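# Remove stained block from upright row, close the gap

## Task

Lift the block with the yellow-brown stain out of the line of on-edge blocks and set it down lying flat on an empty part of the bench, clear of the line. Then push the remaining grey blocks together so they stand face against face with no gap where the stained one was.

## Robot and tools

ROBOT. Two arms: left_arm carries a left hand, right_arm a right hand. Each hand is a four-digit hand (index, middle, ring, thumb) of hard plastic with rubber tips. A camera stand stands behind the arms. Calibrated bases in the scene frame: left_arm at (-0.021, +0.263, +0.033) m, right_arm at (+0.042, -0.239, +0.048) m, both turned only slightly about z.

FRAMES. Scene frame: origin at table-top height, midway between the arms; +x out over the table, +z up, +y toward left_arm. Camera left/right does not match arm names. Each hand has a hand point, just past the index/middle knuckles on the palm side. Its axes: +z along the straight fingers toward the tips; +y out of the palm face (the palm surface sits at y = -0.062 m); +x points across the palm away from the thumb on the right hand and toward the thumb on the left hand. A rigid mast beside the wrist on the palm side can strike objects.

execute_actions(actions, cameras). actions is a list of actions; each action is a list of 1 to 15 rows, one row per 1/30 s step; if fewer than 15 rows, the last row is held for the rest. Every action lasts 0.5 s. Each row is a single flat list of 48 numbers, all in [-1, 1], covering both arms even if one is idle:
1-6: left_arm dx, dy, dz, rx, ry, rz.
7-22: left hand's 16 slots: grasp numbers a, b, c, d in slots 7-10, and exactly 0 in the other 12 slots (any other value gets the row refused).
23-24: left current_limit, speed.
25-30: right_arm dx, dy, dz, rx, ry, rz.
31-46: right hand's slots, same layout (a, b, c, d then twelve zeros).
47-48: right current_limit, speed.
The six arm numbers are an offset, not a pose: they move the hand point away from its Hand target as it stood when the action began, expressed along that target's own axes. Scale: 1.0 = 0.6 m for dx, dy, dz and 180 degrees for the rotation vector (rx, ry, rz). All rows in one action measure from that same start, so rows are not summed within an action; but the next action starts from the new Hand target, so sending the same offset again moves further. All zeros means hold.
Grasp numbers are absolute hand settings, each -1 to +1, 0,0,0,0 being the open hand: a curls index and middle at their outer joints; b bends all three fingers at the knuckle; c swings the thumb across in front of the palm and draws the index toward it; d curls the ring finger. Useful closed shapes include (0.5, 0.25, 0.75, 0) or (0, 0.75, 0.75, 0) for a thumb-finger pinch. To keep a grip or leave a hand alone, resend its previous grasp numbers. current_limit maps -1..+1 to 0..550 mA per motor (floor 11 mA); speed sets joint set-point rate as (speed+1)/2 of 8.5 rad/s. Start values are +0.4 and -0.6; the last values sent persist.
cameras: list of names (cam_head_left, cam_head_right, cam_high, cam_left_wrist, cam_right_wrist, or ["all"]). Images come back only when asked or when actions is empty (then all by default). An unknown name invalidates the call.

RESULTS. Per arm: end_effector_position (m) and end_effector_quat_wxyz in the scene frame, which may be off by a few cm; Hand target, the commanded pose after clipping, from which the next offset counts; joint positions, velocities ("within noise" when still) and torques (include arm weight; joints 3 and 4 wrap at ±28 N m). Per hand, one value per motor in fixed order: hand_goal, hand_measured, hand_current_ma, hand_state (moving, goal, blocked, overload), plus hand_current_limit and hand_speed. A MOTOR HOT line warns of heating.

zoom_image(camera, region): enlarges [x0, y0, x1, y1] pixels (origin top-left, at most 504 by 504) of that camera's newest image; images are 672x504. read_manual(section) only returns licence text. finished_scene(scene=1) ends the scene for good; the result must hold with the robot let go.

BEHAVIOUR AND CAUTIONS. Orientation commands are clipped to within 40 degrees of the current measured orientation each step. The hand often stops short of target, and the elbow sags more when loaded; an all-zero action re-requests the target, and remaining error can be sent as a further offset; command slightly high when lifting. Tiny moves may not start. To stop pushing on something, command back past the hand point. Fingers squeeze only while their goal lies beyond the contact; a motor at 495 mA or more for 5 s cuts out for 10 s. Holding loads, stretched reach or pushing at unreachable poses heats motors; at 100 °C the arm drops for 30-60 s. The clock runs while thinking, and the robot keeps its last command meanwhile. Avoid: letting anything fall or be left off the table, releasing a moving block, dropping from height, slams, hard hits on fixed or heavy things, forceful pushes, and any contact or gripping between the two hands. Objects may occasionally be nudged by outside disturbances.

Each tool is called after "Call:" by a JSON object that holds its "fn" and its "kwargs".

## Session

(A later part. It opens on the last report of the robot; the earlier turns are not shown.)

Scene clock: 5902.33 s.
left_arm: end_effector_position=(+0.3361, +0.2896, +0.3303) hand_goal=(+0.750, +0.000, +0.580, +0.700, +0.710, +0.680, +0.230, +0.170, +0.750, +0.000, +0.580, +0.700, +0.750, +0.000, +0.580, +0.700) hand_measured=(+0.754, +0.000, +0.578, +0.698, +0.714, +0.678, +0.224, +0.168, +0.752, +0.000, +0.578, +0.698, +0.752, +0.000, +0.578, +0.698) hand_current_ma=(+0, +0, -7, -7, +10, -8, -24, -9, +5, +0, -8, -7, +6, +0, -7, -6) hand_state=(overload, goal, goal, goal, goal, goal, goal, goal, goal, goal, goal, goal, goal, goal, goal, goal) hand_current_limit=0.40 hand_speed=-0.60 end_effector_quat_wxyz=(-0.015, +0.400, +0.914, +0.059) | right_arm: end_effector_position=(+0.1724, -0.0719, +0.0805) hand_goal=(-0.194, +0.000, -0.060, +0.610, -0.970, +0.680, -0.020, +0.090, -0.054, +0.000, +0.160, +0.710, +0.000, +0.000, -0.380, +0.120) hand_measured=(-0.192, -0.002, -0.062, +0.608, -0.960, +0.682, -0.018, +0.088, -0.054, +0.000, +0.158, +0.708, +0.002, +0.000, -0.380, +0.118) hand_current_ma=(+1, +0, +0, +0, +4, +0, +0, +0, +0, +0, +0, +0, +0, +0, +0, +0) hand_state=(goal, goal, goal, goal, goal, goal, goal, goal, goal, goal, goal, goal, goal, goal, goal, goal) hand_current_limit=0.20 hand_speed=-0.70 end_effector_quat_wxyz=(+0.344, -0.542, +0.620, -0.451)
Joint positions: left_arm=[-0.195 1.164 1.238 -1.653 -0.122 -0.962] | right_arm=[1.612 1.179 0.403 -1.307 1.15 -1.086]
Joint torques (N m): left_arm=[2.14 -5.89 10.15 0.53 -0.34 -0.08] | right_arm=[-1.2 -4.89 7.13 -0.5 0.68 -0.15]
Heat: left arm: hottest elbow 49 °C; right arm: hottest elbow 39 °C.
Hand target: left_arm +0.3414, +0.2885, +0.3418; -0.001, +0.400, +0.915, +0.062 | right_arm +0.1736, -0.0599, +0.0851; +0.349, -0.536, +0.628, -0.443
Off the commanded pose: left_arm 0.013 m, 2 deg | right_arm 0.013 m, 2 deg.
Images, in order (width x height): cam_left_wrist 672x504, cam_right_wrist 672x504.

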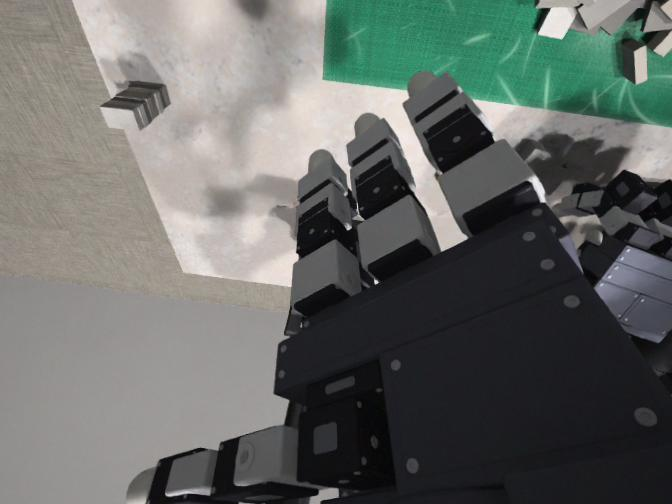

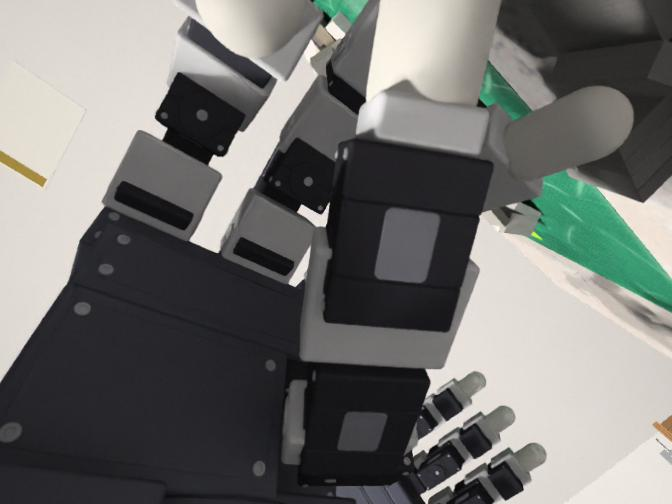

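Call:
{"fn": "execute_actions", "kwargs": {"actions": [[[0,0,0,0,0,0,0,0,0,0,0,0,0,0,0,0,0,0,0,0,0,0,0.4,-0.6,-0.0097,0.0138,0,0,0,0,0.2,0.5,1.0,0.6,0,0,0,0,0,0,0,0,0,0,0,0,0.2,-0.7]],[[0,0,0,0,0,0,0,0,0,0,0,0,0,0,0,0,0,0,0,0,0,0,0.4,-0.6,-0.0097,0.0138,0,0,0,0,0.2,0.5,1.0,0.6,0,0,0,0,0,0,0,0,0,0,0,0,0.2,-0.7]]], "cameras": ["cam_right_wrist","cam_left_wrist"]}}

Call:
{"fn": "zoom_image", "kwargs": {"camera": "cam_right_wrist", "region": [420, 0, 672, 190]}}

Call:
{"fn": "zoom_image", "kwargs": {"camera": "cam_left_wrist", "region": [530, 140, 600, 200]}}

Scene clock: 5919.10 s.
left_arm: end_effector_position=(+0.3361, +0.2896, +0.3303) hand_goal=(+0.750, +0.000, +0.580, +0.700, +0.710, +0.680, +0.230, +0.170, +0.750, +0.000, +0.580, +0.700, +0.750, +0.000, +0.580, +0.700) hand_measured=(+0.754, +0.000, +0.578, +0.698, +0.714, +0.678, +0.224, +0.168, +0.752, +0.000, +0.578, +0.698, +0.752, +0.000, +0.578, +0.698) hand_current_ma=(+0, +0, -7, -7, +10, -8, -24, -9, +5, +0, -8, -7, +6, +0, -7, -6) hand_state=(overload, goal, goal, goal, goal, goal, goal, goal, goal, goal, goal, goal, goal, goal, goal, goal) hand_current_limit=0.40 hand_speed=-0.60 end_effector_quat_wxyz=(-0.015, +0.400, +0.914, +0.059) | right_arm: end_effector_position=(+0.1716, -0.0647, +0.0666) hand_goal=(-0.194, +0.000, -0.060, +0.610, -0.970, +0.680, -0.020, +0.090, -0.054, +0.000, +0.160, +0.710, +0.000, +0.000, -0.380, +0.120) hand_measured=(-0.192, -0.002, -0.062, +0.608, -0.962, +0.682, -0.018, +0.088, -0.054, +0.000, +0.158, +0.708, +0.002, +0.000, -0.380, +0.118) hand_current_ma=(+1, +0, +0, +0, +3, +0, +0, +0, +0, +0, +0, +0, +0, +0, +0, +0) hand_state=(goal, goal, goal, goal, goal, goal, goal, goal, goal, goal, goal, goal, goal, goal, goal, goal) hand_current_limit=0.20 hand_speed=-0.70 end_effector_quat_wxyz=(+0.338, -0.542, +0.620, -0.456)
Joint positions: left_arm=[-0.195 1.164 1.238 -1.653 -0.122 -0.962] | right_arm=[1.614 1.268 0.413 -1.256 1.144 -1.069]
Joint torques (N m): left_arm=[2.14 -5.95 10.14 0.53 -0.33 -0.07] | right_arm=[0.21 -4.78 6.72 -0.57 0.53 0.07]
Heat: left arm: hottest elbow 49 °C; right arm: hottest elbow 39 °C.
Hand target: left_arm +0.3414, +0.2885, +0.3418; -0.001, +0.400, +0.915, +0.062 | right_arm +0.1697, -0.0479, +0.0692; +0.349, -0.536, +0.628, -0.443
Off the commanded pose: left_arm 0.013 m, 2 deg | right_arm 0.017 m, 2 deg.
Images, in order (width x height): cam_left_wrist 672x504, cam_right_wrist 672x504.

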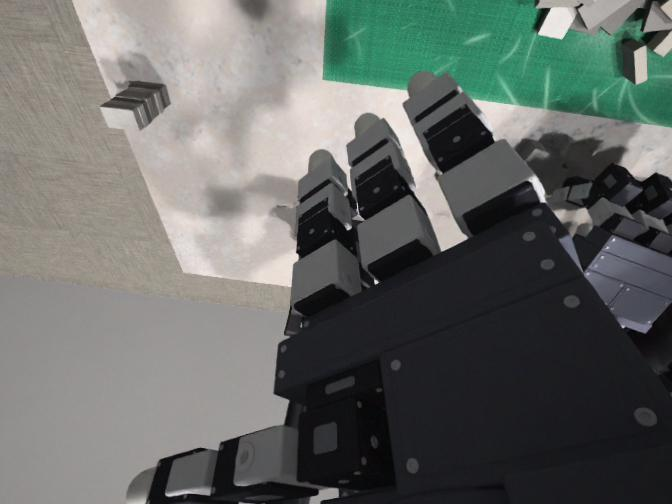

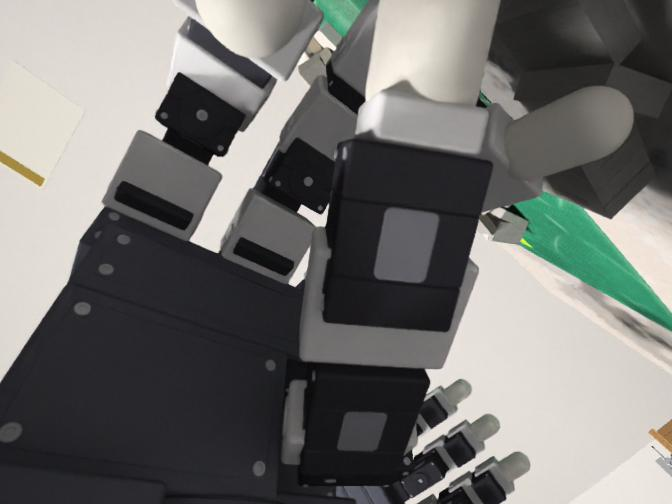

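Scaled by 2.000 from the camera's 672x504 image, which has a finer 960x720 frame.

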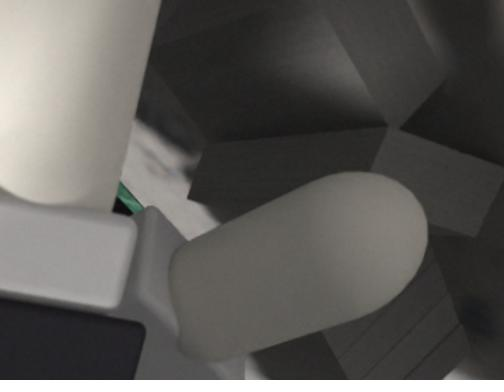

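Scaled by 7.200 from the camera's 672x504 image, which has a finer 960x720 frame.

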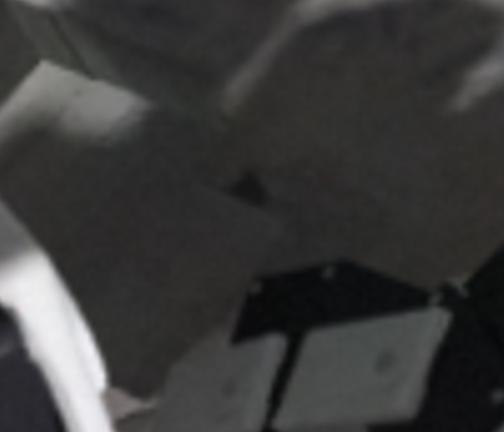

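Call:
{"fn": "execute_actions", "kwargs": {"actions": [[[0,0,0,0,0,0,0,0,0,0,0,0,0,0,0,0,0,0,0,0,0,0,0.4,-0.6,-0.0135,-0.0004,-0.0002,0,0,0,0.2,0.5,1.0,0.6,0,0,0,0,0,0,0,0,0,0,0,0,0.2,-0.7]],[[0,0,0,0,0,0,0,0,0,0,0,0,0,0,0,0,0,0,0,0,0,0,0.4,-0.6,-0.0135,-0.0004,-0.0002,0,0,0,0.2,0.5,1.0,0.6,0,0,0,0,0,0,0,0,0,0,0,0,0.2,-0.7]]], "cameras": ["cam_right_wrist"]}}

Call:
{"fn": "zoom_image", "kwargs": {"camera": "cam_right_wrist", "region": [420, 0, 672, 190]}}

Scene clock: 5930.23 s.
left_arm: end_effector_position=(+0.3361, +0.2896, +0.3303) hand_goal=(+0.750, +0.000, +0.580, +0.700, +0.710, +0.680, +0.230, +0.170, +0.750, +0.000, +0.580, +0.700, +0.750, +0.000, +0.580, +0.700) hand_measured=(+0.754, +0.000, +0.578, +0.698, +0.714, +0.678, +0.224, +0.168, +0.752, +0.000, +0.578, +0.698, +0.752, +0.000, +0.578, +0.698) hand_current_ma=(+0, +0, -7, -7, +10, -8, -24, -9, +5, +0, -8, -7, +6, +0, -7, -6) hand_state=(overload, goal, goal, goal, goal, goal, goal, goal, goal, goal, goal, goal, goal, goal, goal, goal) hand_current_limit=0.40 hand_speed=-0.60 end_effector_quat_wxyz=(-0.015, +0.400, +0.914, +0.059) | right_arm: end_effector_position=(+0.1714, -0.0470, +0.0667) hand_goal=(-0.194, +0.000, -0.060, +0.610, -0.970, +0.680, -0.020, +0.090, -0.054, +0.000, +0.160, +0.710, +0.000, +0.000, -0.380, +0.120) hand_measured=(-0.192, -0.002, -0.062, +0.608, -0.962, +0.682, -0.018, +0.088, -0.054, -0.008, +0.158, +0.708, +0.002, +0.000, -0.380, +0.118) hand_current_ma=(+1, +0, +0, +0, +3, +0, +0, +0, +0, -2, +0, +0, +0, +0, +0, +0) hand_state=(goal, goal, goal, goal, goal, goal, goal, goal, goal, goal, goal, goal, goal, goal, goal, goal) hand_current_limit=0.20 hand_speed=-0.70 end_effector_quat_wxyz=(+0.343, -0.542, +0.621, -0.451)
Joint positions: left_arm=[-0.195 1.164 1.238 -1.653 -0.122 -0.962] | right_arm=[1.614 1.304 0.448 -1.229 1.147 -1.084]
Joint torques (N m): left_arm=[1.96 -5.77 10.13 0.51 -0.33 -0.08] | right_arm=[-1.03 -5.3 6.94 -0.36 0.69 -0.09]
Heat: left arm: hottest elbow 49 °C; right arm: hottest elbow 39 °C.
Hand target: left_arm +0.3414, +0.2885, +0.3418; -0.001, +0.400, +0.915, +0.062 | right_arm +0.1726, -0.0320, +0.0691; +0.349, -0.536, +0.628, -0.443
Off the commanded pose: left_arm 0.013 m, 2 deg | right_arm 0.015 m, 2 deg.
Images, in order (width x height): cam_right_wrist 672x504.

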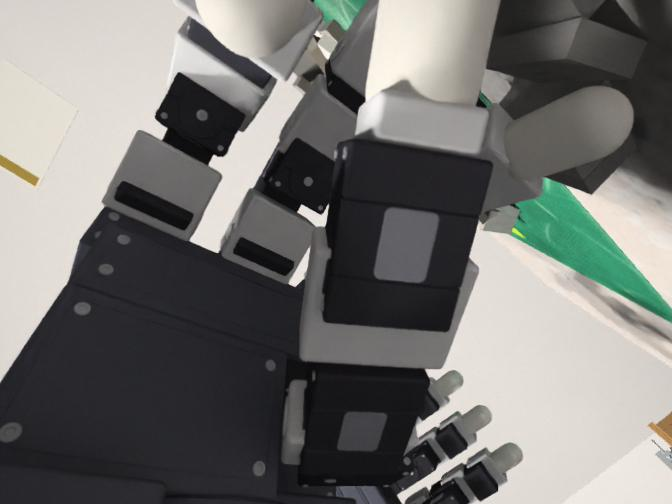

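Scaled by 2.000 from the camera's 672x504 image, which has a finer 960x720 frame.

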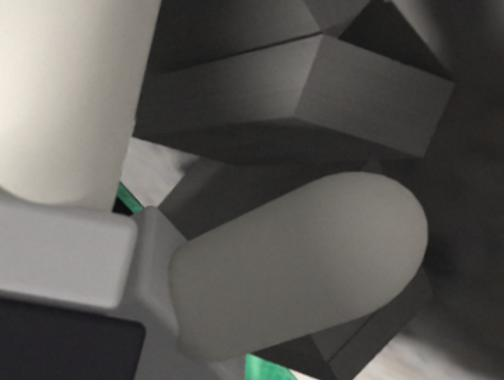

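Call:
{"fn": "execute_actions", "kwargs": {"actions": [[[0,0,0,0,0,0,0,0,0,0,0,0,0,0,0,0,0,0,0,0,0,0,0.4,-0.6,-0.0102,0.0027,0.0009,0,0,0,0.2,0.5,1.0,0.6,0,0,0,0,0,0,0,0,0,0,0,0,0.2,-0.7]]], "cameras": ["cam_right_wrist","cam_left_wrist"]}}

Call:
{"fn": "zoom_image", "kwargs": {"camera": "cam_right_wrist", "region": [420, 0, 672, 190]}}

Call:
{"fn": "zoom_image", "kwargs": {"camera": "cam_left_wrist", "region": [530, 140, 600, 200]}}

Scene clock: 5942.10 s.
left_arm: end_effector_position=(+0.3361, +0.2896, +0.3303) hand_goal=(+0.750, +0.000, +0.580, +0.700, +0.710, +0.680, +0.230, +0.170, +0.750, +0.000, +0.580, +0.700, +0.750, +0.000, +0.580, +0.700) hand_measured=(+0.754, +0.000, +0.578, +0.698, +0.714, +0.678, +0.224, +0.168, +0.752, +0.000, +0.578, +0.698, +0.752, +0.000, +0.578, +0.698) hand_current_ma=(+0, +0, -7, -7, +10, -8, -24, -9, +5, +0, -8, -7, +6, +0, -7, -6) hand_state=(overload, goal, goal, goal, goal, goal, goal, goal, goal, goal, goal, goal, goal, goal, goal, goal) hand_current_limit=0.40 hand_speed=-0.60 end_effector_quat_wxyz=(-0.015, +0.400, +0.914, +0.059) | right_arm: end_effector_position=(+0.1721, -0.0444, +0.0658) hand_goal=(-0.194, +0.000, -0.060, +0.610, -0.970, +0.680, -0.020, +0.090, -0.054, +0.000, +0.160, +0.710, +0.000, +0.000, -0.380, +0.120) hand_measured=(-0.192, -0.002, -0.062, +0.608, -0.962, +0.682, -0.018, +0.088, -0.056, -0.022, +0.154, +0.708, +0.002, +0.000, -0.380, +0.118) hand_current_ma=(+1, +0, +0, +0, +3, +0, +0, +0, +0, -12, -1, +0, +0, +0, +0, +0) hand_state=(goal, goal, goal, goal, goal, goal, goal, goal, goal, blocked, goal, goal, goal, goal, goal, goal) hand_current_limit=0.20 hand_speed=-0.70 end_effector_quat_wxyz=(-0.340, +0.547, -0.614, +0.456)
Joint positions: left_arm=[-0.195 1.164 1.238 -1.653 -0.122 -0.962] | right_arm=[1.611 1.319 0.457 -1.221 1.153 -1.106]
Joint torques (N m): left_arm=[2.02 -5.83 10.14 0.53 -0.34 -0.09] | right_arm=[-1.03 -5.07 7.08 -0.1 0.55 0.03]
Heat: left arm: hottest elbow 49 °C; right arm: hottest elbow 39 °C.
Hand target: left_arm +0.3414, +0.2885, +0.3418; -0.001, +0.400, +0.915, +0.062 | right_arm +0.1736, -0.0260, +0.0672; +0.349, -0.536, +0.628, -0.443
Off the commanded pose: left_arm 0.013 m, 2 deg | right_arm 0.018 m, 3 deg.
Images, in order (width x height): cam_left_wrist 672x504, cam_right_wrist 672x504.

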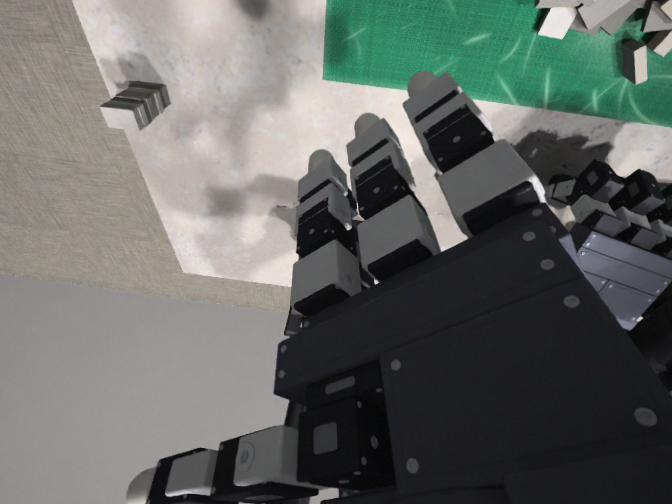

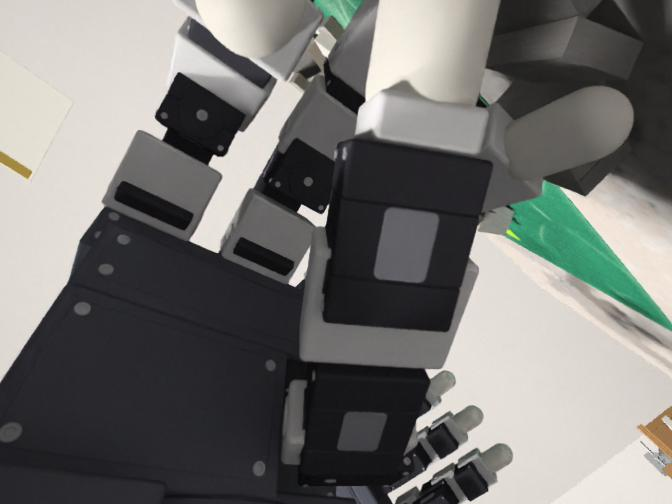

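Scaled by 2.000 from the camera's 672x504 image, which has a finer 960x720 frame.

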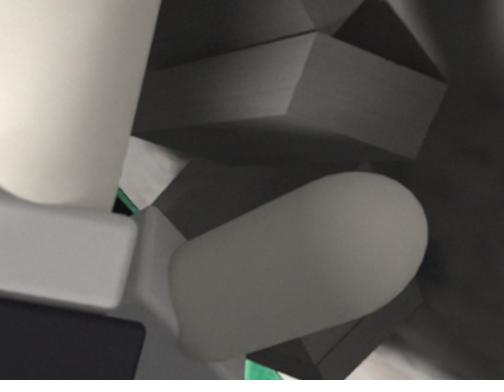

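Scaled by 7.200 from the camera's 672x504 image, which has a finer 960x720 frame.

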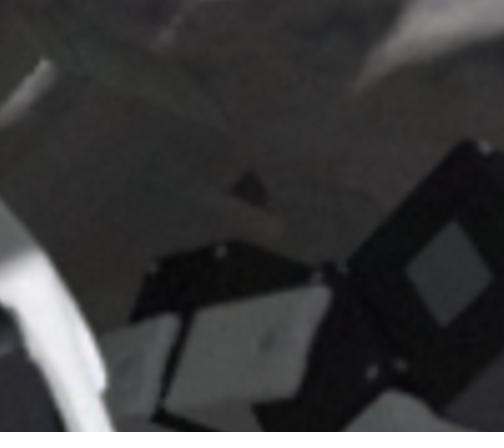

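Call:
{"fn": "execute_actions", "kwargs": {"actions": [[[0,0,0,0,0,0,0,0,0,0,0,0,0,0,0,0,0,0,0,0,0,0,0.4,-0.6,-0.0102,-0.0028,-0.0013,0,0,0,0.2,0.5,1.0,0.6,0,0,0,0,0,0,0,0,0,0,0,0,0.2,-0.7]],[[0,0,0,0,0,0,0,0,0,0,0,0,0,0,0,0,0,0,0,0,0,0,0.4,-0.6,-0.0102,-0.0003,-0.0003,0,0,0,0.2,0.5,1.0,0.6,0,0,0,0,0,0,0,0,0,0,0,0,0.2,-0.7]]], "cameras": ["cam_right_wrist","cam_left_wrist"]}}

Call:
{"fn": "zoom_image", "kwargs": {"camera": "cam_right_wrist", "region": [420, 0, 672, 190]}}

Call:
{"fn": "zoom_image", "kwargs": {"camera": "cam_left_wrist", "region": [530, 140, 600, 200]}}

Scene clock: 5951.87 s.
left_arm: end_effector_position=(+0.3361, +0.2896, +0.3303) hand_goal=(+0.750, +0.000, +0.580, +0.700, +0.710, +0.680, +0.230, +0.170, +0.750, +0.000, +0.580, +0.700, +0.750, +0.000, +0.580, +0.700) hand_measured=(+0.754, +0.000, +0.578, +0.698, +0.714, +0.678, +0.224, +0.168, +0.752, +0.000, +0.578, +0.698, +0.752, +0.000, +0.578, +0.698) hand_current_ma=(+0, +0, -7, -7, +10, -8, -24, -9, +5, +0, -8, -7, +6, +0, -7, -6) hand_state=(overload, goal, goal, goal, goal, goal, goal, goal, goal, goal, goal, goal, goal, goal, goal, goal) hand_current_limit=0.40 hand_speed=-0.60 end_effector_quat_wxyz=(-0.015, +0.400, +0.914, +0.059) | right_arm: end_effector_position=(+0.1732, -0.0379, +0.0655) hand_goal=(-0.194, +0.000, -0.060, +0.610, -0.970, +0.680, -0.020, +0.090, -0.054, +0.000, +0.160, +0.710, +0.000, +0.000, -0.380, +0.120) hand_measured=(-0.192, -0.002, -0.062, +0.608, -0.962, +0.682, -0.018, +0.088, -0.056, -0.032, +0.158, +0.708, +0.002, +0.000, -0.380, +0.118) hand_current_ma=(+1, +0, +0, +0, +3, +0, +0, +0, +0, -24, -1, +0, +0, +0, +0, +0) hand_state=(goal, goal, goal, goal, goal, goal, goal, goal, goal, blocked, goal, goal, goal, goal, goal, goal) hand_current_limit=0.20 hand_speed=-0.70 end_effector_quat_wxyz=(-0.334, +0.552, -0.611, +0.460)
Joint positions: left_arm=[-0.195 1.164 1.238 -1.653 -0.122 -0.962] | right_arm=[1.603 1.343 0.479 -1.214 1.153 -1.132]
Joint torques (N m): left_arm=[2.14 -5.95 10.13 0.53 -0.34 -0.08] | right_arm=[-1.03 -5.77 7.72 -0.05 0.67 0.11]
Heat: left arm: hottest elbow 49 °C; right arm: hottest elbow 39 °C.
Hand target: left_arm +0.3414, +0.2885, +0.3418; -0.001, +0.400, +0.915, +0.062 | right_arm +0.1756, -0.0139, +0.0688; +0.349, -0.536, +0.628, -0.443
Off the commanded pose: left_arm 0.013 m, 2 deg | right_arm 0.024 m, 4 deg.
Images, in order (width x height): cam_left_wrist 672x504, cam_right_wrist 672x504.

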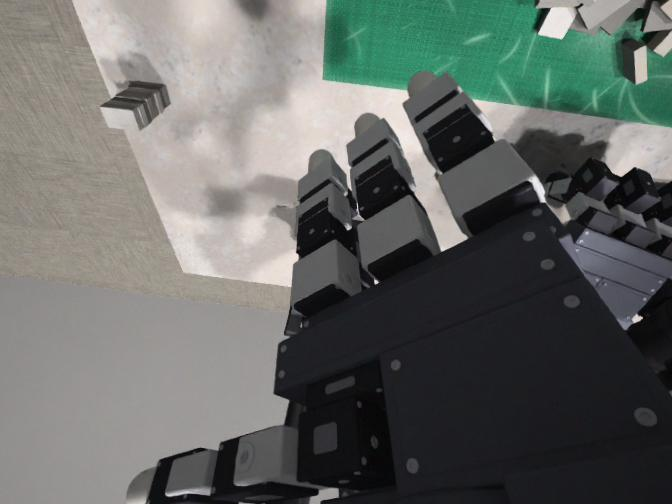

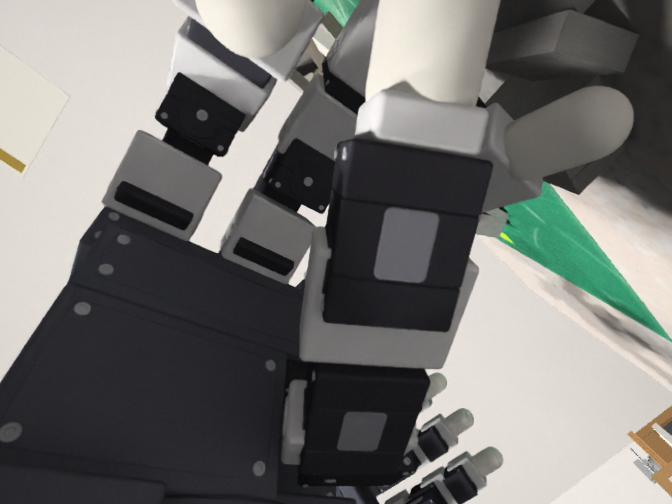

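Scaled by 2.000 from the camera's 672x504 image, which has a finer 960x720 frame.

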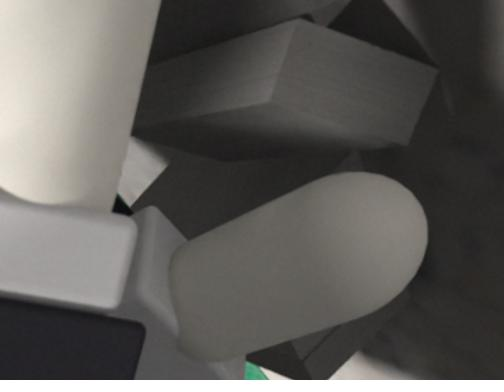

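Scaled by 7.200 from the camera's 672x504 image, which has a finer 960x720 frame.

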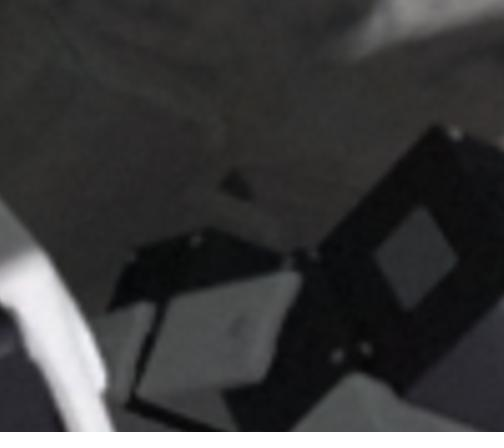

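Call:
{"fn": "execute_actions", "kwargs": {"actions": [[[0,0,0,0,0,0,0,0,0,0,0,0,0,0,0,0,0,0,0,0,0,0,0.4,-0.6,-0.0102,-0.0003,-0.0003,0,0,0,0.2,0.5,1.0,0.6,0,0,0,0,0,0,0,0,0,0,0,0,0.2,-0.7]],[[0,0,0,0,0,0,0,0,0,0,0,0,0,0,0,0,0,0,0,0,0,0,0.4,-0.6,-0.0102,-0.0003,-0.0003,0,0,0,0.2,0.5,1.0,0.6,0,0,0,0,0,0,0,0,0,0,0,0,0.2,-0.7]]], "cameras": ["cam_right_wrist","cam_left_wrist"]}}

Call:
{"fn": "zoom_image", "kwargs": {"camera": "cam_right_wrist", "region": [420, 0, 672, 190]}}

Call:
{"fn": "zoom_image", "kwargs": {"camera": "cam_left_wrist", "region": [530, 140, 600, 200]}}

Scene clock: 5963.23 s.
left_arm: end_effector_position=(+0.3361, +0.2896, +0.3303) hand_goal=(+0.750, +0.000, +0.580, +0.700, +0.710, +0.680, +0.230, +0.170, +0.750, +0.000, +0.580, +0.700, +0.750, +0.000, +0.580, +0.700) hand_measured=(+0.754, +0.000, +0.578, +0.698, +0.714, +0.678, +0.224, +0.168, +0.752, +0.000, +0.578, +0.698, +0.752, +0.000, +0.578, +0.698) hand_current_ma=(+0, +0, -7, -7, +10, -8, -24, -9, +5, +0, -8, -7, +6, +0, -7, -6) hand_state=(overload, goal, goal, goal, goal, goal, goal, goal, goal, goal, goal, goal, goal, goal, goal, goal) hand_current_limit=0.40 hand_speed=-0.60 end_effector_quat_wxyz=(-0.015, +0.400, +0.914, +0.059) | right_arm: end_effector_position=(+0.1746, -0.0286, +0.0655) hand_goal=(-0.194, +0.000, -0.060, +0.610, -0.970, +0.680, -0.020, +0.090, -0.054, +0.000, +0.160, +0.710, +0.000, +0.000, -0.380, +0.120) hand_measured=(-0.192, -0.002, -0.062, +0.608, -0.962, +0.682, -0.018, +0.088, -0.054, -0.040, +0.158, +0.708, +0.002, +0.000, -0.380, +0.118) hand_current_ma=(+1, +0, +0, +0, +3, +0, +0, +0, +0, -34, +0, +0, +0, +0, +0, +0) hand_state=(goal, goal, goal, goal, goal, goal, goal, goal, goal, blocked, goal, goal, goal, goal, goal, goal) hand_current_limit=0.20 hand_speed=-0.70 end_effector_quat_wxyz=(-0.330, +0.554, -0.608, +0.462)
Joint positions: left_arm=[-0.195 1.164 1.238 -1.653 -0.122 -0.962] | right_arm=[1.594 1.368 0.505 -1.204 1.155 -1.156]
Joint torques (N m): left_arm=[1.96 -5.89 10.1 0.53 -0.34 -0.08] | right_arm=[-1.08 -6.36 7.84 0.09 0.74 0.19]
Heat: left arm: hottest elbow 49 °C; right arm: hottest elbow 39 °C.
Hand target: left_arm +0.3414, +0.2885, +0.3418; -0.001, +0.400, +0.915, +0.062 | right_arm +0.1776, -0.0019, +0.0688; +0.349, -0.536, +0.628, -0.443
Off the commanded pose: left_arm 0.013 m, 2 deg | right_arm 0.027 m, 4 deg.
Images, in order (width x height): cam_left_wrist 672x504, cam_right_wrist 672x504.

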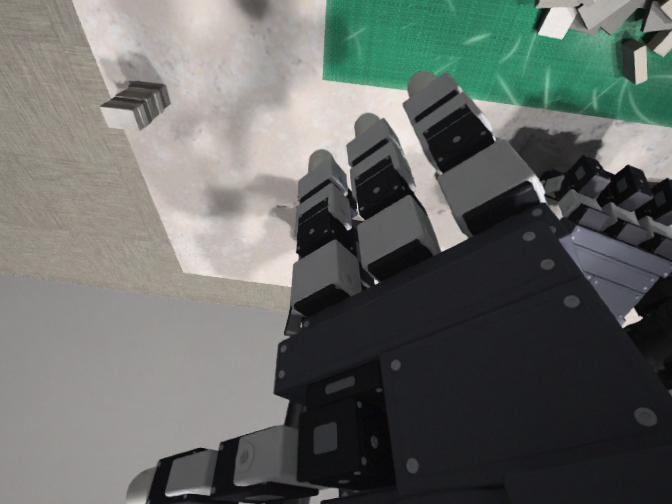

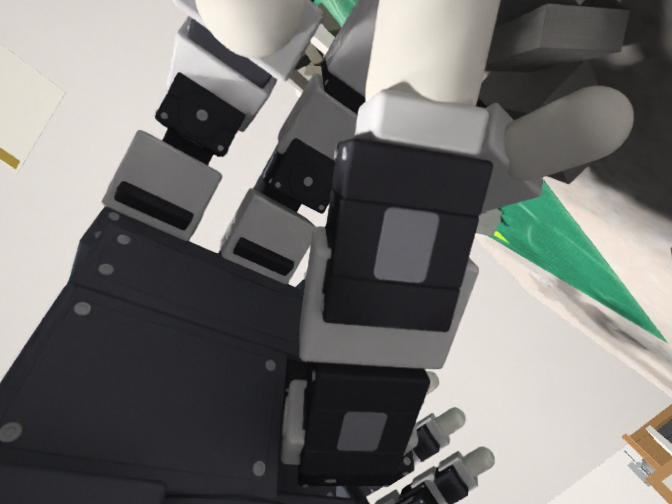

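Scaled by 2.000 from the camera's 672x504 image, which has a finer 960x720 frame.

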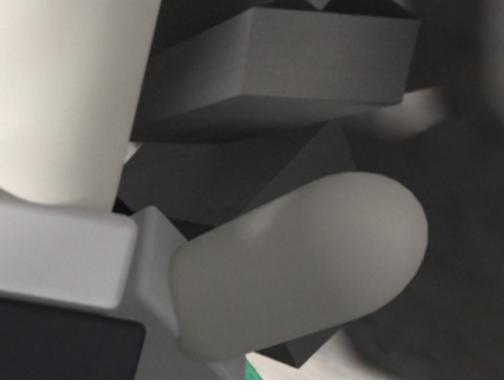

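Scaled by 7.200 from the camera's 672x504 image, which has a finer 960x720 frame.

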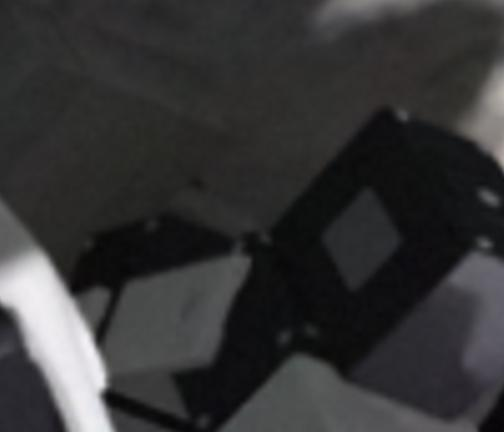

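Call:
{"fn": "execute_actions", "kwargs": {"actions": [[[0,0,0,0,0,0,0,0,0,0,0,0,0,0,0,0,0,0,0,0,0,0,0.4,-0.6,0.067,-0.009,0.0023,0,0,0,0.2,0.5,1.0,0.6,0,0,0,0,0,0,0,0,0,0,0,0,0.2,-0.7]],[[0,0,0,0,0,0,0,0,0,0,0,0,0,0,0,0,0,0,0,0,0,0,0.4,-0.6,0.0158,-0.0685,-0.006,0,0,0,0.2,0.5,1.0,0.6,0,0,0,0,0,0,0,0,0,0,0,0,0.2,-0.7]],[[0,0,0,0,0,0,0,0,0,0,0,0,0,0,0,0,0,0,0,0,0,0,0.4,-0.6,0.0037,-0.0928,0.055,0,0,0,0.2,0.5,1.0,0.6,0,0,0,0,0,0,0,0,0,0,0,0,0.2,-0.7]],[[0,0,0,0,0,0,0,0,0,0,0,0,0,0,0,0,0,0,0,0,0,0,0.4,-0.6,0.0045,-0.0743,0.0533,0,0,0,0.2,0.5,1.0,0.6,0,0,0,0,0,0,0,0,0,0,0,0,0.2,-0.7]]], "cameras": ["cam_head_left","cam_head_right","cam_left_wrist"]}}

Call:
{"fn": "zoom_image", "kwargs": {"camera": "cam_head_left", "region": [360, 400, 430, 450]}}

Call:
{"fn": "zoom_image", "kwargs": {"camera": "cam_head_right", "region": [370, 405, 440, 455]}}

Call:
{"fn": "zoom_image", "kwargs": {"camera": "cam_left_wrist", "region": [510, 120, 610, 200]}}

Scene clock: 6062.70 s.
left_arm: end_effector_position=(+0.3361, +0.2896, +0.3303) hand_goal=(+0.750, +0.000, +0.580, +0.700, +0.710, +0.680, +0.230, +0.170, +0.750, +0.000, +0.580, +0.700, +0.750, +0.000, +0.580, +0.700) hand_measured=(+0.754, +0.000, +0.578, +0.698, +0.714, +0.678, +0.224, +0.168, +0.752, +0.000, +0.578, +0.698, +0.752, +0.000, +0.578, +0.698) hand_current_ma=(+0, +0, -7, -7, +10, -8, -24, -9, +5, +0, -8, -7, +6, +0, -7, -6) hand_state=(overload, goal, goal, goal, goal, goal, goal, goal, goal, goal, goal, goal, goal, goal, goal, goal) hand_current_limit=0.40 hand_speed=-0.60 end_effector_quat_wxyz=(-0.015, +0.400, +0.914, +0.059) | right_arm: end_effector_position=(+0.2715, -0.0867, +0.1685) hand_goal=(-0.194, +0.000, -0.060, +0.610, -0.970, +0.680, -0.020, +0.090, -0.054, +0.000, +0.160, +0.710, +0.000, +0.000, -0.380, +0.120) hand_measured=(-0.194, -0.002, -0.060, +0.608, -0.964, +0.682, -0.018, +0.088, -0.056, -0.002, +0.158, +0.708, -0.002, +0.000, -0.380, +0.118) hand_current_ma=(+0, +0, +0, +0, +2, +0, +0, +0, +0, +0, +0, +0, +0, +0, +0, +0) hand_state=(goal, goal, goal, goal, goal, goal, goal, goal, goal, goal, goal, goal, goal, goal, goal, goal) hand_current_limit=0.20 hand_speed=-0.70 end_effector_quat_wxyz=(+0.309, -0.501, +0.649, -0.482)
Joint positions: left_arm=[-0.195 1.164 1.238 -1.653 -0.122 -0.962] | right_arm=[1.105 0.839 0.497 -0.838 1.19 -2.076]
Joint torques (N m): left_arm=[2.02 -5.83 10.14 0.53 -0.34 -0.08] | right_arm=[0.09 -3.14 11.81 0.77 0.58 -0.15]
Heat: left arm: hottest elbow 49 °C; right arm: hottest elbow 39 °C.
Hand target: left_arm +0.3414, +0.2885, +0.3418; -0.001, +0.400, +0.915, +0.062 | right_arm +0.2785, -0.0717, +0.1846; +0.349, -0.536, +0.628, -0.443
Off the commanded pose: left_arm 0.013 m, 2 deg | right_arm 0.023 m, 8 deg.
joint sent to its limit (right arm) — joint 6 (wrist roll), lower limit. The joint targets are off in orientation, not in position.
Images, in order (width x height): cam_head_left 672x504, cam_head_right 672x504, cam_left_wrist 672x504.

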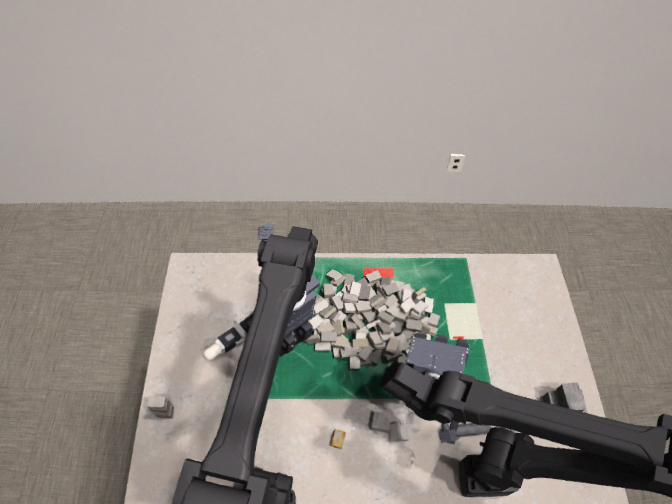

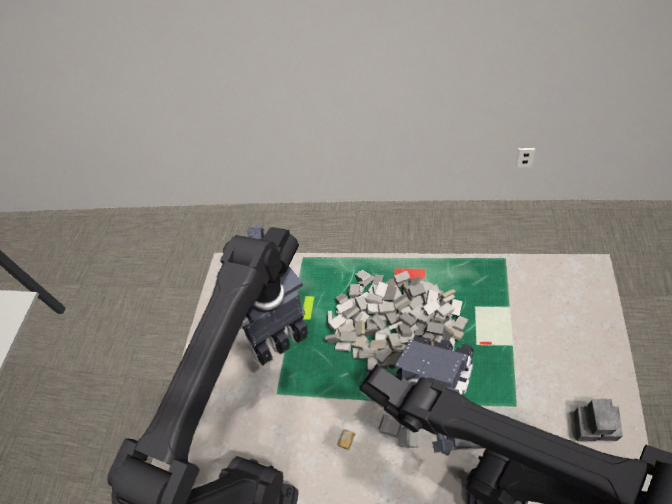

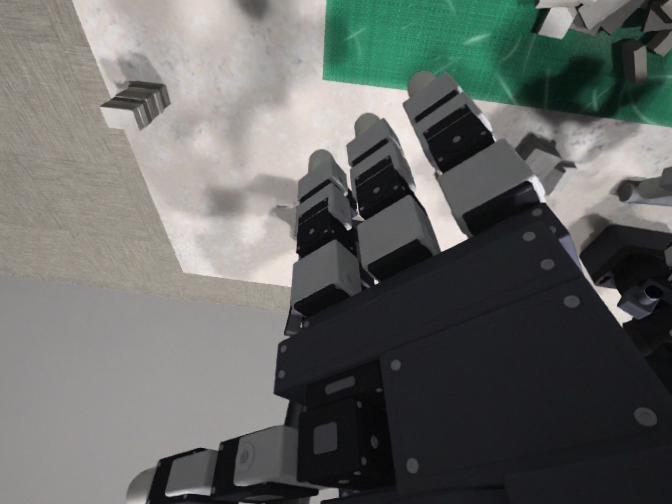

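Scaled by 7.200 from the camera's 672x504 image, which has a finer 960x720 frame.

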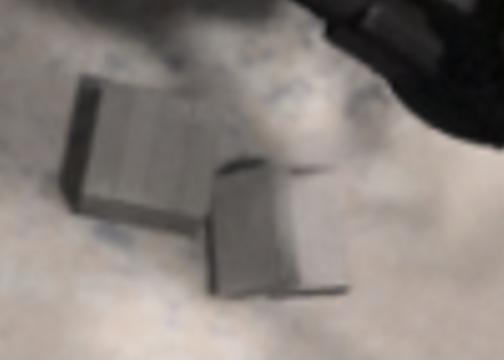

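Scaled by 7.200 from the camera's 672x504 image, which has a finer 960x720 frame.

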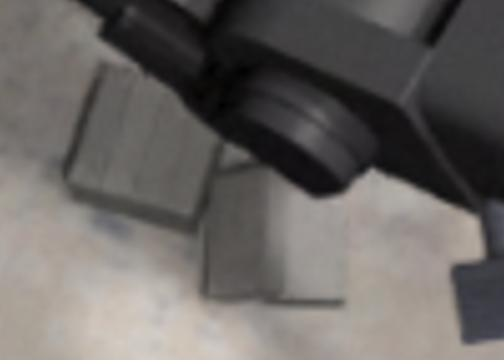

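Scaled by 5.040 from the camera's 672x504 image, which has a finer 960x720 frame.

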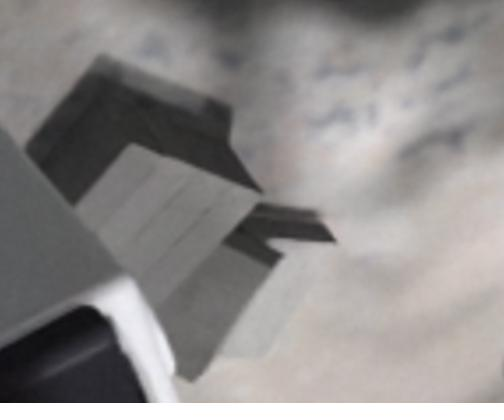

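Call:
{"fn": "execute_actions", "kwargs": {"actions": [[[0,0,0,0,0,0,0,0,0,0,0,0,0,0,0,0,0,0,0,0,0,0,0.4,-0.6,-0.0033,0.1268,-0.0503,0,0,0,0.2,0.5,1.0,0.6,0,0,0,0,0,0,0,0,0,0,0,0,0.2,-0.7]],[[0,0,0,0,0,0,0,0,0,0,0,0,0,0,0,0,0,0,0,0,0,0,0.4,-0.6,-0.0015,0.079,-0.051,0,0,0,0.2,0.5,1.0,0.6,0,0,0,0,0,0,0,0,0,0,0,0,0.2,-0.7]],[[0,0,0,0,0,0,0,0,0,0,0,0,0,0,0,0,0,0,0,0,0,0,0.4,-0.6,-0.006,0.0282,-0.0173,0,0,0,0.2,0.5,1.0,0.6,0,0,0,0,0,0,0,0,0,0,0,0,0.2,-0.7]]], "cameras": ["cam_right_wrist"]}}

Call:
{"fn": "zoom_image", "kwargs": {"camera": "cam_right_wrist", "region": [420, 0, 672, 190]}}

Scene clock: 6236.50 s.
left_arm: end_effector_position=(+0.3361, +0.2896, +0.3303) hand_goal=(+0.750, +0.000, +0.580, +0.700, +0.710, +0.680, +0.230, +0.170, +0.750, +0.000, +0.580, +0.700, +0.750, +0.000, +0.580, +0.700) hand_measured=(+0.754, +0.000, +0.578, +0.698, +0.714, +0.678, +0.224, +0.168, +0.752, +0.000, +0.578, +0.698, +0.752, +0.000, +0.578, +0.698) hand_current_ma=(+0, +0, -7, -7, +10, -8, -24, -9, +5, +0, -8, -7, +6, +0, -7, -6) hand_state=(overload, goal, goal, goal, goal, goal, goal, goal, goal, goal, goal, goal, goal, goal, goal, goal) hand_current_limit=0.40 hand_speed=-0.60 end_effector_quat_wxyz=(-0.015, +0.400, +0.914, +0.059) | right_arm: end_effector_position=(+0.1655, -0.0587, +0.0753) hand_goal=(-0.194, +0.000, -0.060, +0.610, -0.970, +0.680, -0.020, +0.090, -0.054, +0.000, +0.160, +0.710, +0.000, +0.000, -0.380, +0.120) hand_measured=(-0.192, -0.002, -0.060, +0.608, -0.966, +0.682, -0.020, +0.088, -0.054, -0.002, +0.160, +0.708, +0.000, +0.000, -0.380, +0.118) hand_current_ma=(+0, +0, +0, +0, +1, +0, +0, +0, +0, +0, +0, +0, +0, +0, +0, +0) hand_state=(goal, goal, goal, goal, goal, goal, goal, goal, goal, goal, goal, goal, goal, goal, goal, goal) hand_current_limit=0.20 hand_speed=-0.70 end_effector_quat_wxyz=(+0.346, -0.538, +0.626, -0.446)
Joint positions: left_arm=[-0.195 1.164 1.238 -1.653 -0.122 -0.962] | right_arm=[1.645 1.247 0.43 -1.313 1.128 -1.013]
Joint torques (N m): left_arm=[1.96 -5.83 10.13 0.54 -0.34 -0.07] | right_arm=[0.15 -4.31 7.19 -1.51 0.53 0.08]
Heat: left arm: hottest elbow 49 °C; right arm: hottest elbow 48 °C.
Hand target: left_arm +0.3414, +0.2885, +0.3418; -0.001, +0.400, +0.915, +0.062 | right_arm +0.1636, -0.0478, +0.0796; +0.349, -0.536, +0.628, -0.443
Off the commanded pose: left_arm 0.013 m, 2 deg | right_arm 0.012 m, 0 deg.
Images, in order (width x height): cam_right_wrist 672x504.

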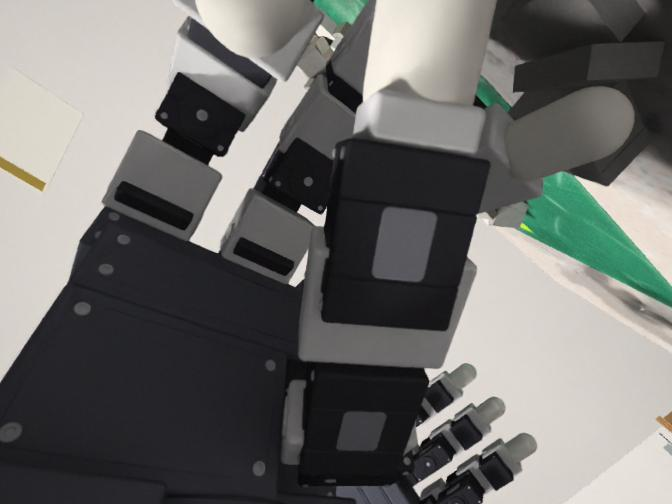

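Scaled by 2.000 from the camera's 672x504 image, which has a finer 960x720 frame.

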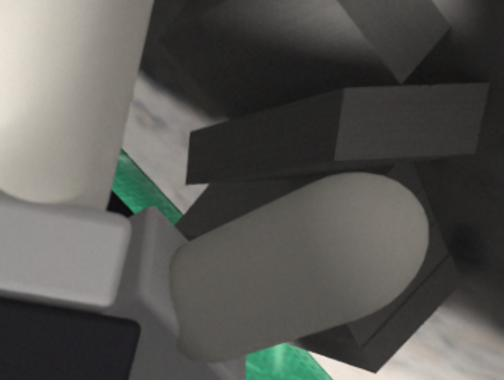

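Call:
{"fn": "execute_actions", "kwargs": {"actions": [], "cameras": ["all"]}}

Scene clock: 6278.23 s.
left_arm: end_effector_position=(+0.3361, +0.2896, +0.3303) hand_goal=(+0.750, +0.000, +0.580, +0.700, +0.710, +0.680, +0.230, +0.170, +0.750, +0.000, +0.580, +0.700, +0.750, +0.000, +0.580, +0.700) hand_measured=(+0.754, +0.000, +0.578, +0.698, +0.714, +0.678, +0.224, +0.168, +0.752, +0.000, +0.578, +0.698, +0.752, +0.000, +0.578, +0.698) hand_current_ma=(+0, +0, -7, -7, +10, -8, -24, -9, +5, +0, -8, -7, +6, +0, -7, -6) hand_state=(overload, goal, goal, goal, goal, goal, goal, goal, goal, goal, goal, goal, goal, goal, goal, goal) hand_current_limit=0.40 hand_speed=-0.60 end_effector_quat_wxyz=(-0.015, +0.400, +0.914, +0.059) | right_arm: end_effector_position=(+0.1655, -0.0586, +0.0753) hand_goal=(-0.194, +0.000, -0.060, +0.610, -0.970, +0.680, -0.020, +0.090, -0.054, +0.000, +0.160, +0.710, +0.000, +0.000, -0.380, +0.120) hand_measured=(-0.192, -0.002, -0.060, +0.608, -0.966, +0.682, -0.020, +0.088, -0.054, -0.002, +0.160, +0.708, +0.000, +0.000, -0.380, +0.118) hand_current_ma=(+0, +0, +0, +0, +1, +0, +0, +0, +0, +0, +0, +0, +0, +0, +0, +0) hand_state=(goal, goal, goal, goal, goal, goal, goal, goal, goal, goal, goal, goal, goal, goal, goal, goal) hand_current_limit=0.20 hand_speed=-0.70 end_effector_quat_wxyz=(+0.347, -0.538, +0.626, -0.445)
Joint positions: left_arm=[-0.195 1.164 1.238 -1.653 -0.122 -0.962] | right_arm=[1.645 1.247 0.43 -1.313 1.128 -1.012]
Joint velocities: within noise
Joint torques (N m): left_arm=[2.02 -5.83 10.1 0.54 -0.33 -0.08] | right_arm=[-0.03 -4.37 7.15 -1.54 0.54 0.09]
Heat: left arm: hottest elbow 49 °C; right arm: hottest elbow 44 °C.
Hand target: left_arm +0.3414, +0.2885, +0.3418; -0.001, +0.400, +0.915, +0.062 | right_arm +0.1636, -0.0478, +0.0796; +0.349, -0.536, +0.628, -0.443
Off the commanded pose: left_arm 0.013 m, 2 deg | right_arm 0.012 m, 0 deg.

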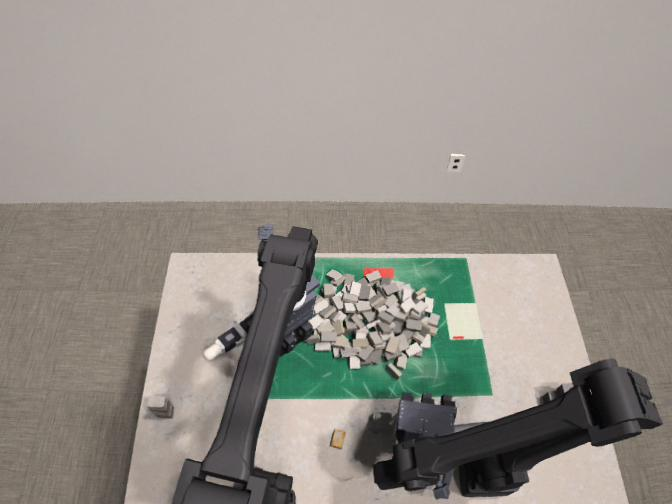

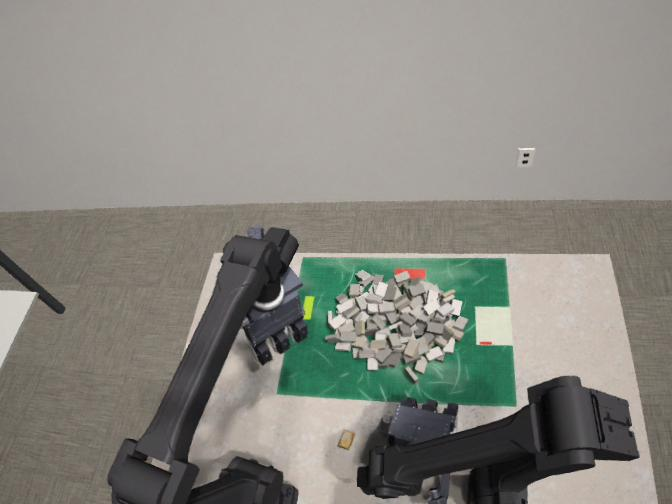

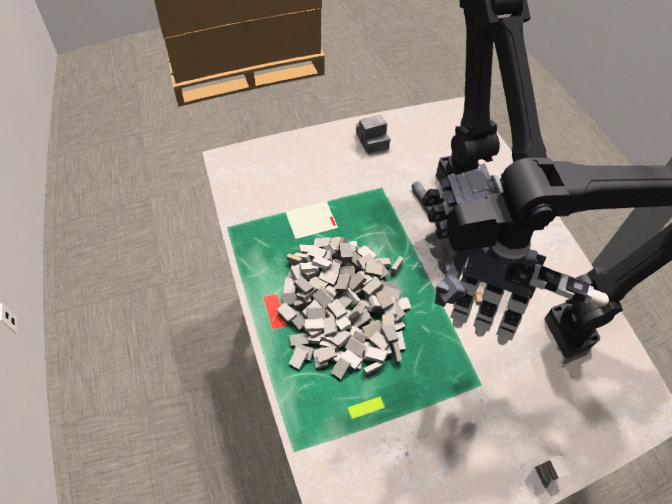

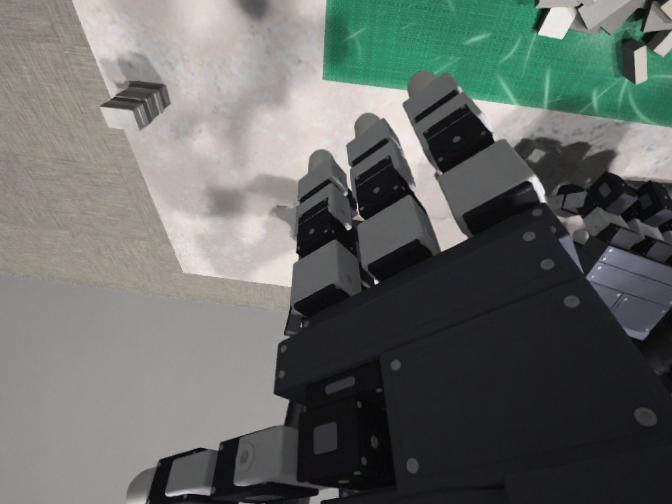

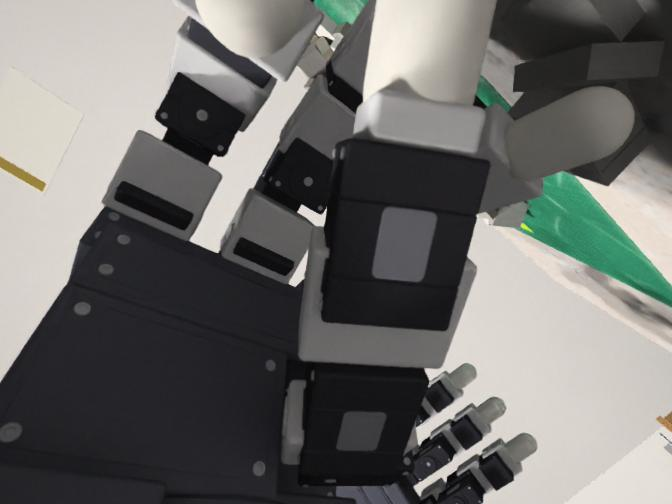

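Call:
{"fn": "execute_actions", "kwargs": {"actions": [[[0,0,0,0,0,0,0,0,0,0,0,0,0,0,0,0,0,0,0,0,0,0,0.4,-0.6,0.00655,0.01652,0.0042,0,0,0,0.2,0.5,1.0,0.6,0,0,0,0,0,0,0,0,0,0,0,0,0.2,-0.7]]], "cameras": ["cam_head_left","cam_head_right","cam_left_wrist"]}}

Scene clock: 6298.10 s.
left_arm: end_effector_position=(+0.3361, +0.2896, +0.3303) hand_goal=(+0.750, +0.000, +0.580, +0.700, +0.710, +0.680, +0.230, +0.170, +0.750, +0.000, +0.580, +0.700, +0.750, +0.000, +0.580, +0.700) hand_measured=(+0.754, +0.000, +0.578, +0.698, +0.714, +0.678, +0.224, +0.168, +0.752, +0.000, +0.578, +0.698, +0.752, +0.000, +0.578, +0.698) hand_current_ma=(+0, +0, -7, -7, +10, -8, -24, -9, +5, +0, -8, -7, +6, +0, -7, -6) hand_state=(overload, goal, goal, goal, goal, goal, goal, goal, goal, goal, goal, goal, goal, goal, goal, goal) hand_current_limit=0.40 hand_speed=-0.60 end_effector_quat_wxyz=(-0.015, +0.400, +0.914, +0.059) | right_arm: end_effector_position=(+0.1638, -0.0591, +0.0701) hand_goal=(-0.194, +0.000, -0.060, +0.610, -0.970, +0.680, -0.020, +0.090, -0.054, +0.000, +0.160, +0.710, +0.000, +0.000, -0.380, +0.120) hand_measured=(-0.192, -0.002, -0.060, +0.608, -0.966, +0.682, -0.020, +0.088, -0.054, -0.002, +0.160, +0.708, +0.000, +0.000, -0.380, +0.118) hand_current_ma=(+0, +0, +0, +0, +1, +0, +0, +0, +0, +0, +0, +0, +0, +0, +0, +0) hand_state=(goal, goal, goal, goal, goal, goal, goal, goal, goal, goal, goal, goal, goal, goal, goal, goal) hand_current_limit=0.20 hand_speed=-0.70 end_effector_quat_wxyz=(+0.344, -0.538, +0.625, -0.449)
Joint positions: left_arm=[-0.195 1.164 1.238 -1.653 -0.122 -0.962] | right_arm=[1.656 1.281 0.43 -1.313 1.122 -0.985]
Joint torques (N m): left_arm=[2.14 -5.71 10.15 0.53 -0.33 -0.08] | right_arm=[0.21 -4.89 5.44 -0.79 0.48 0.08]
Heat: left arm: hottest elbow 49 °C; right arm: hottest elbow 43 °C.
Hand target: left_arm +0.3414, +0.2885, +0.3418; -0.001, +0.400, +0.915, +0.062 | right_arm +0.1615, -0.0519, +0.0696; +0.349, -0.536, +0.628, -0.443
Off the commanded pose: left_arm 0.013 m, 2 deg | right_arm 0.008 m, 1 deg.
Images, in order (width x height): cam_head_left 672x504, cam_head_right 672x504, cam_left_wrist 672x504.

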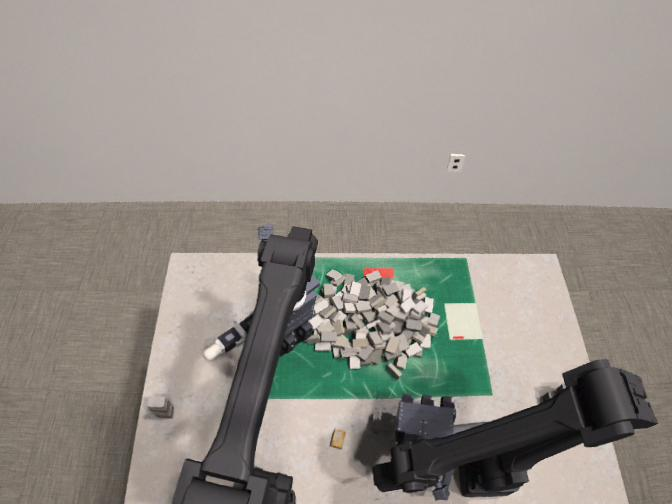

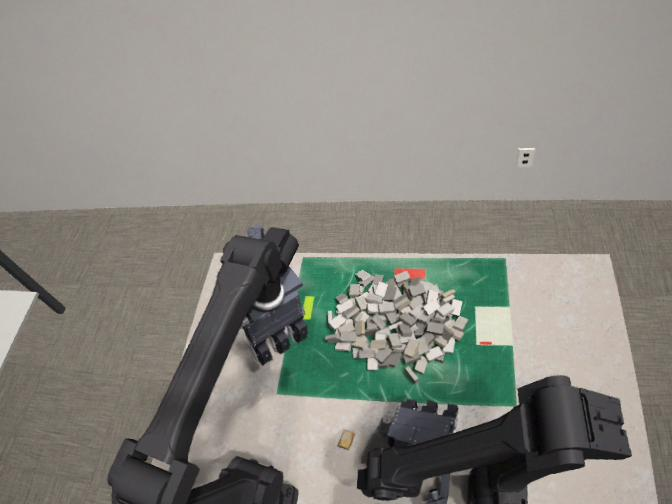

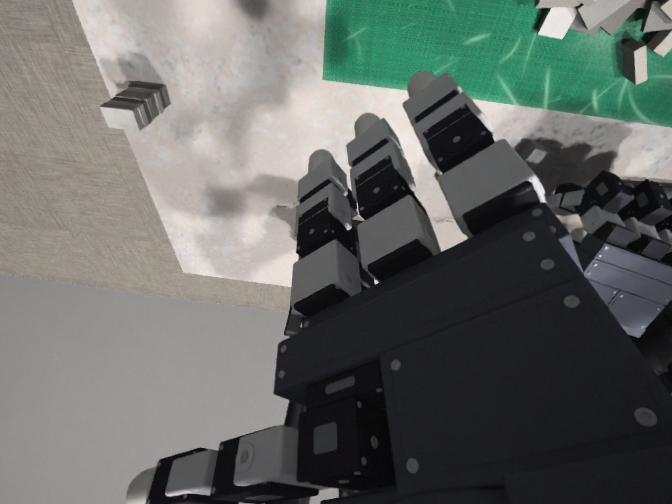

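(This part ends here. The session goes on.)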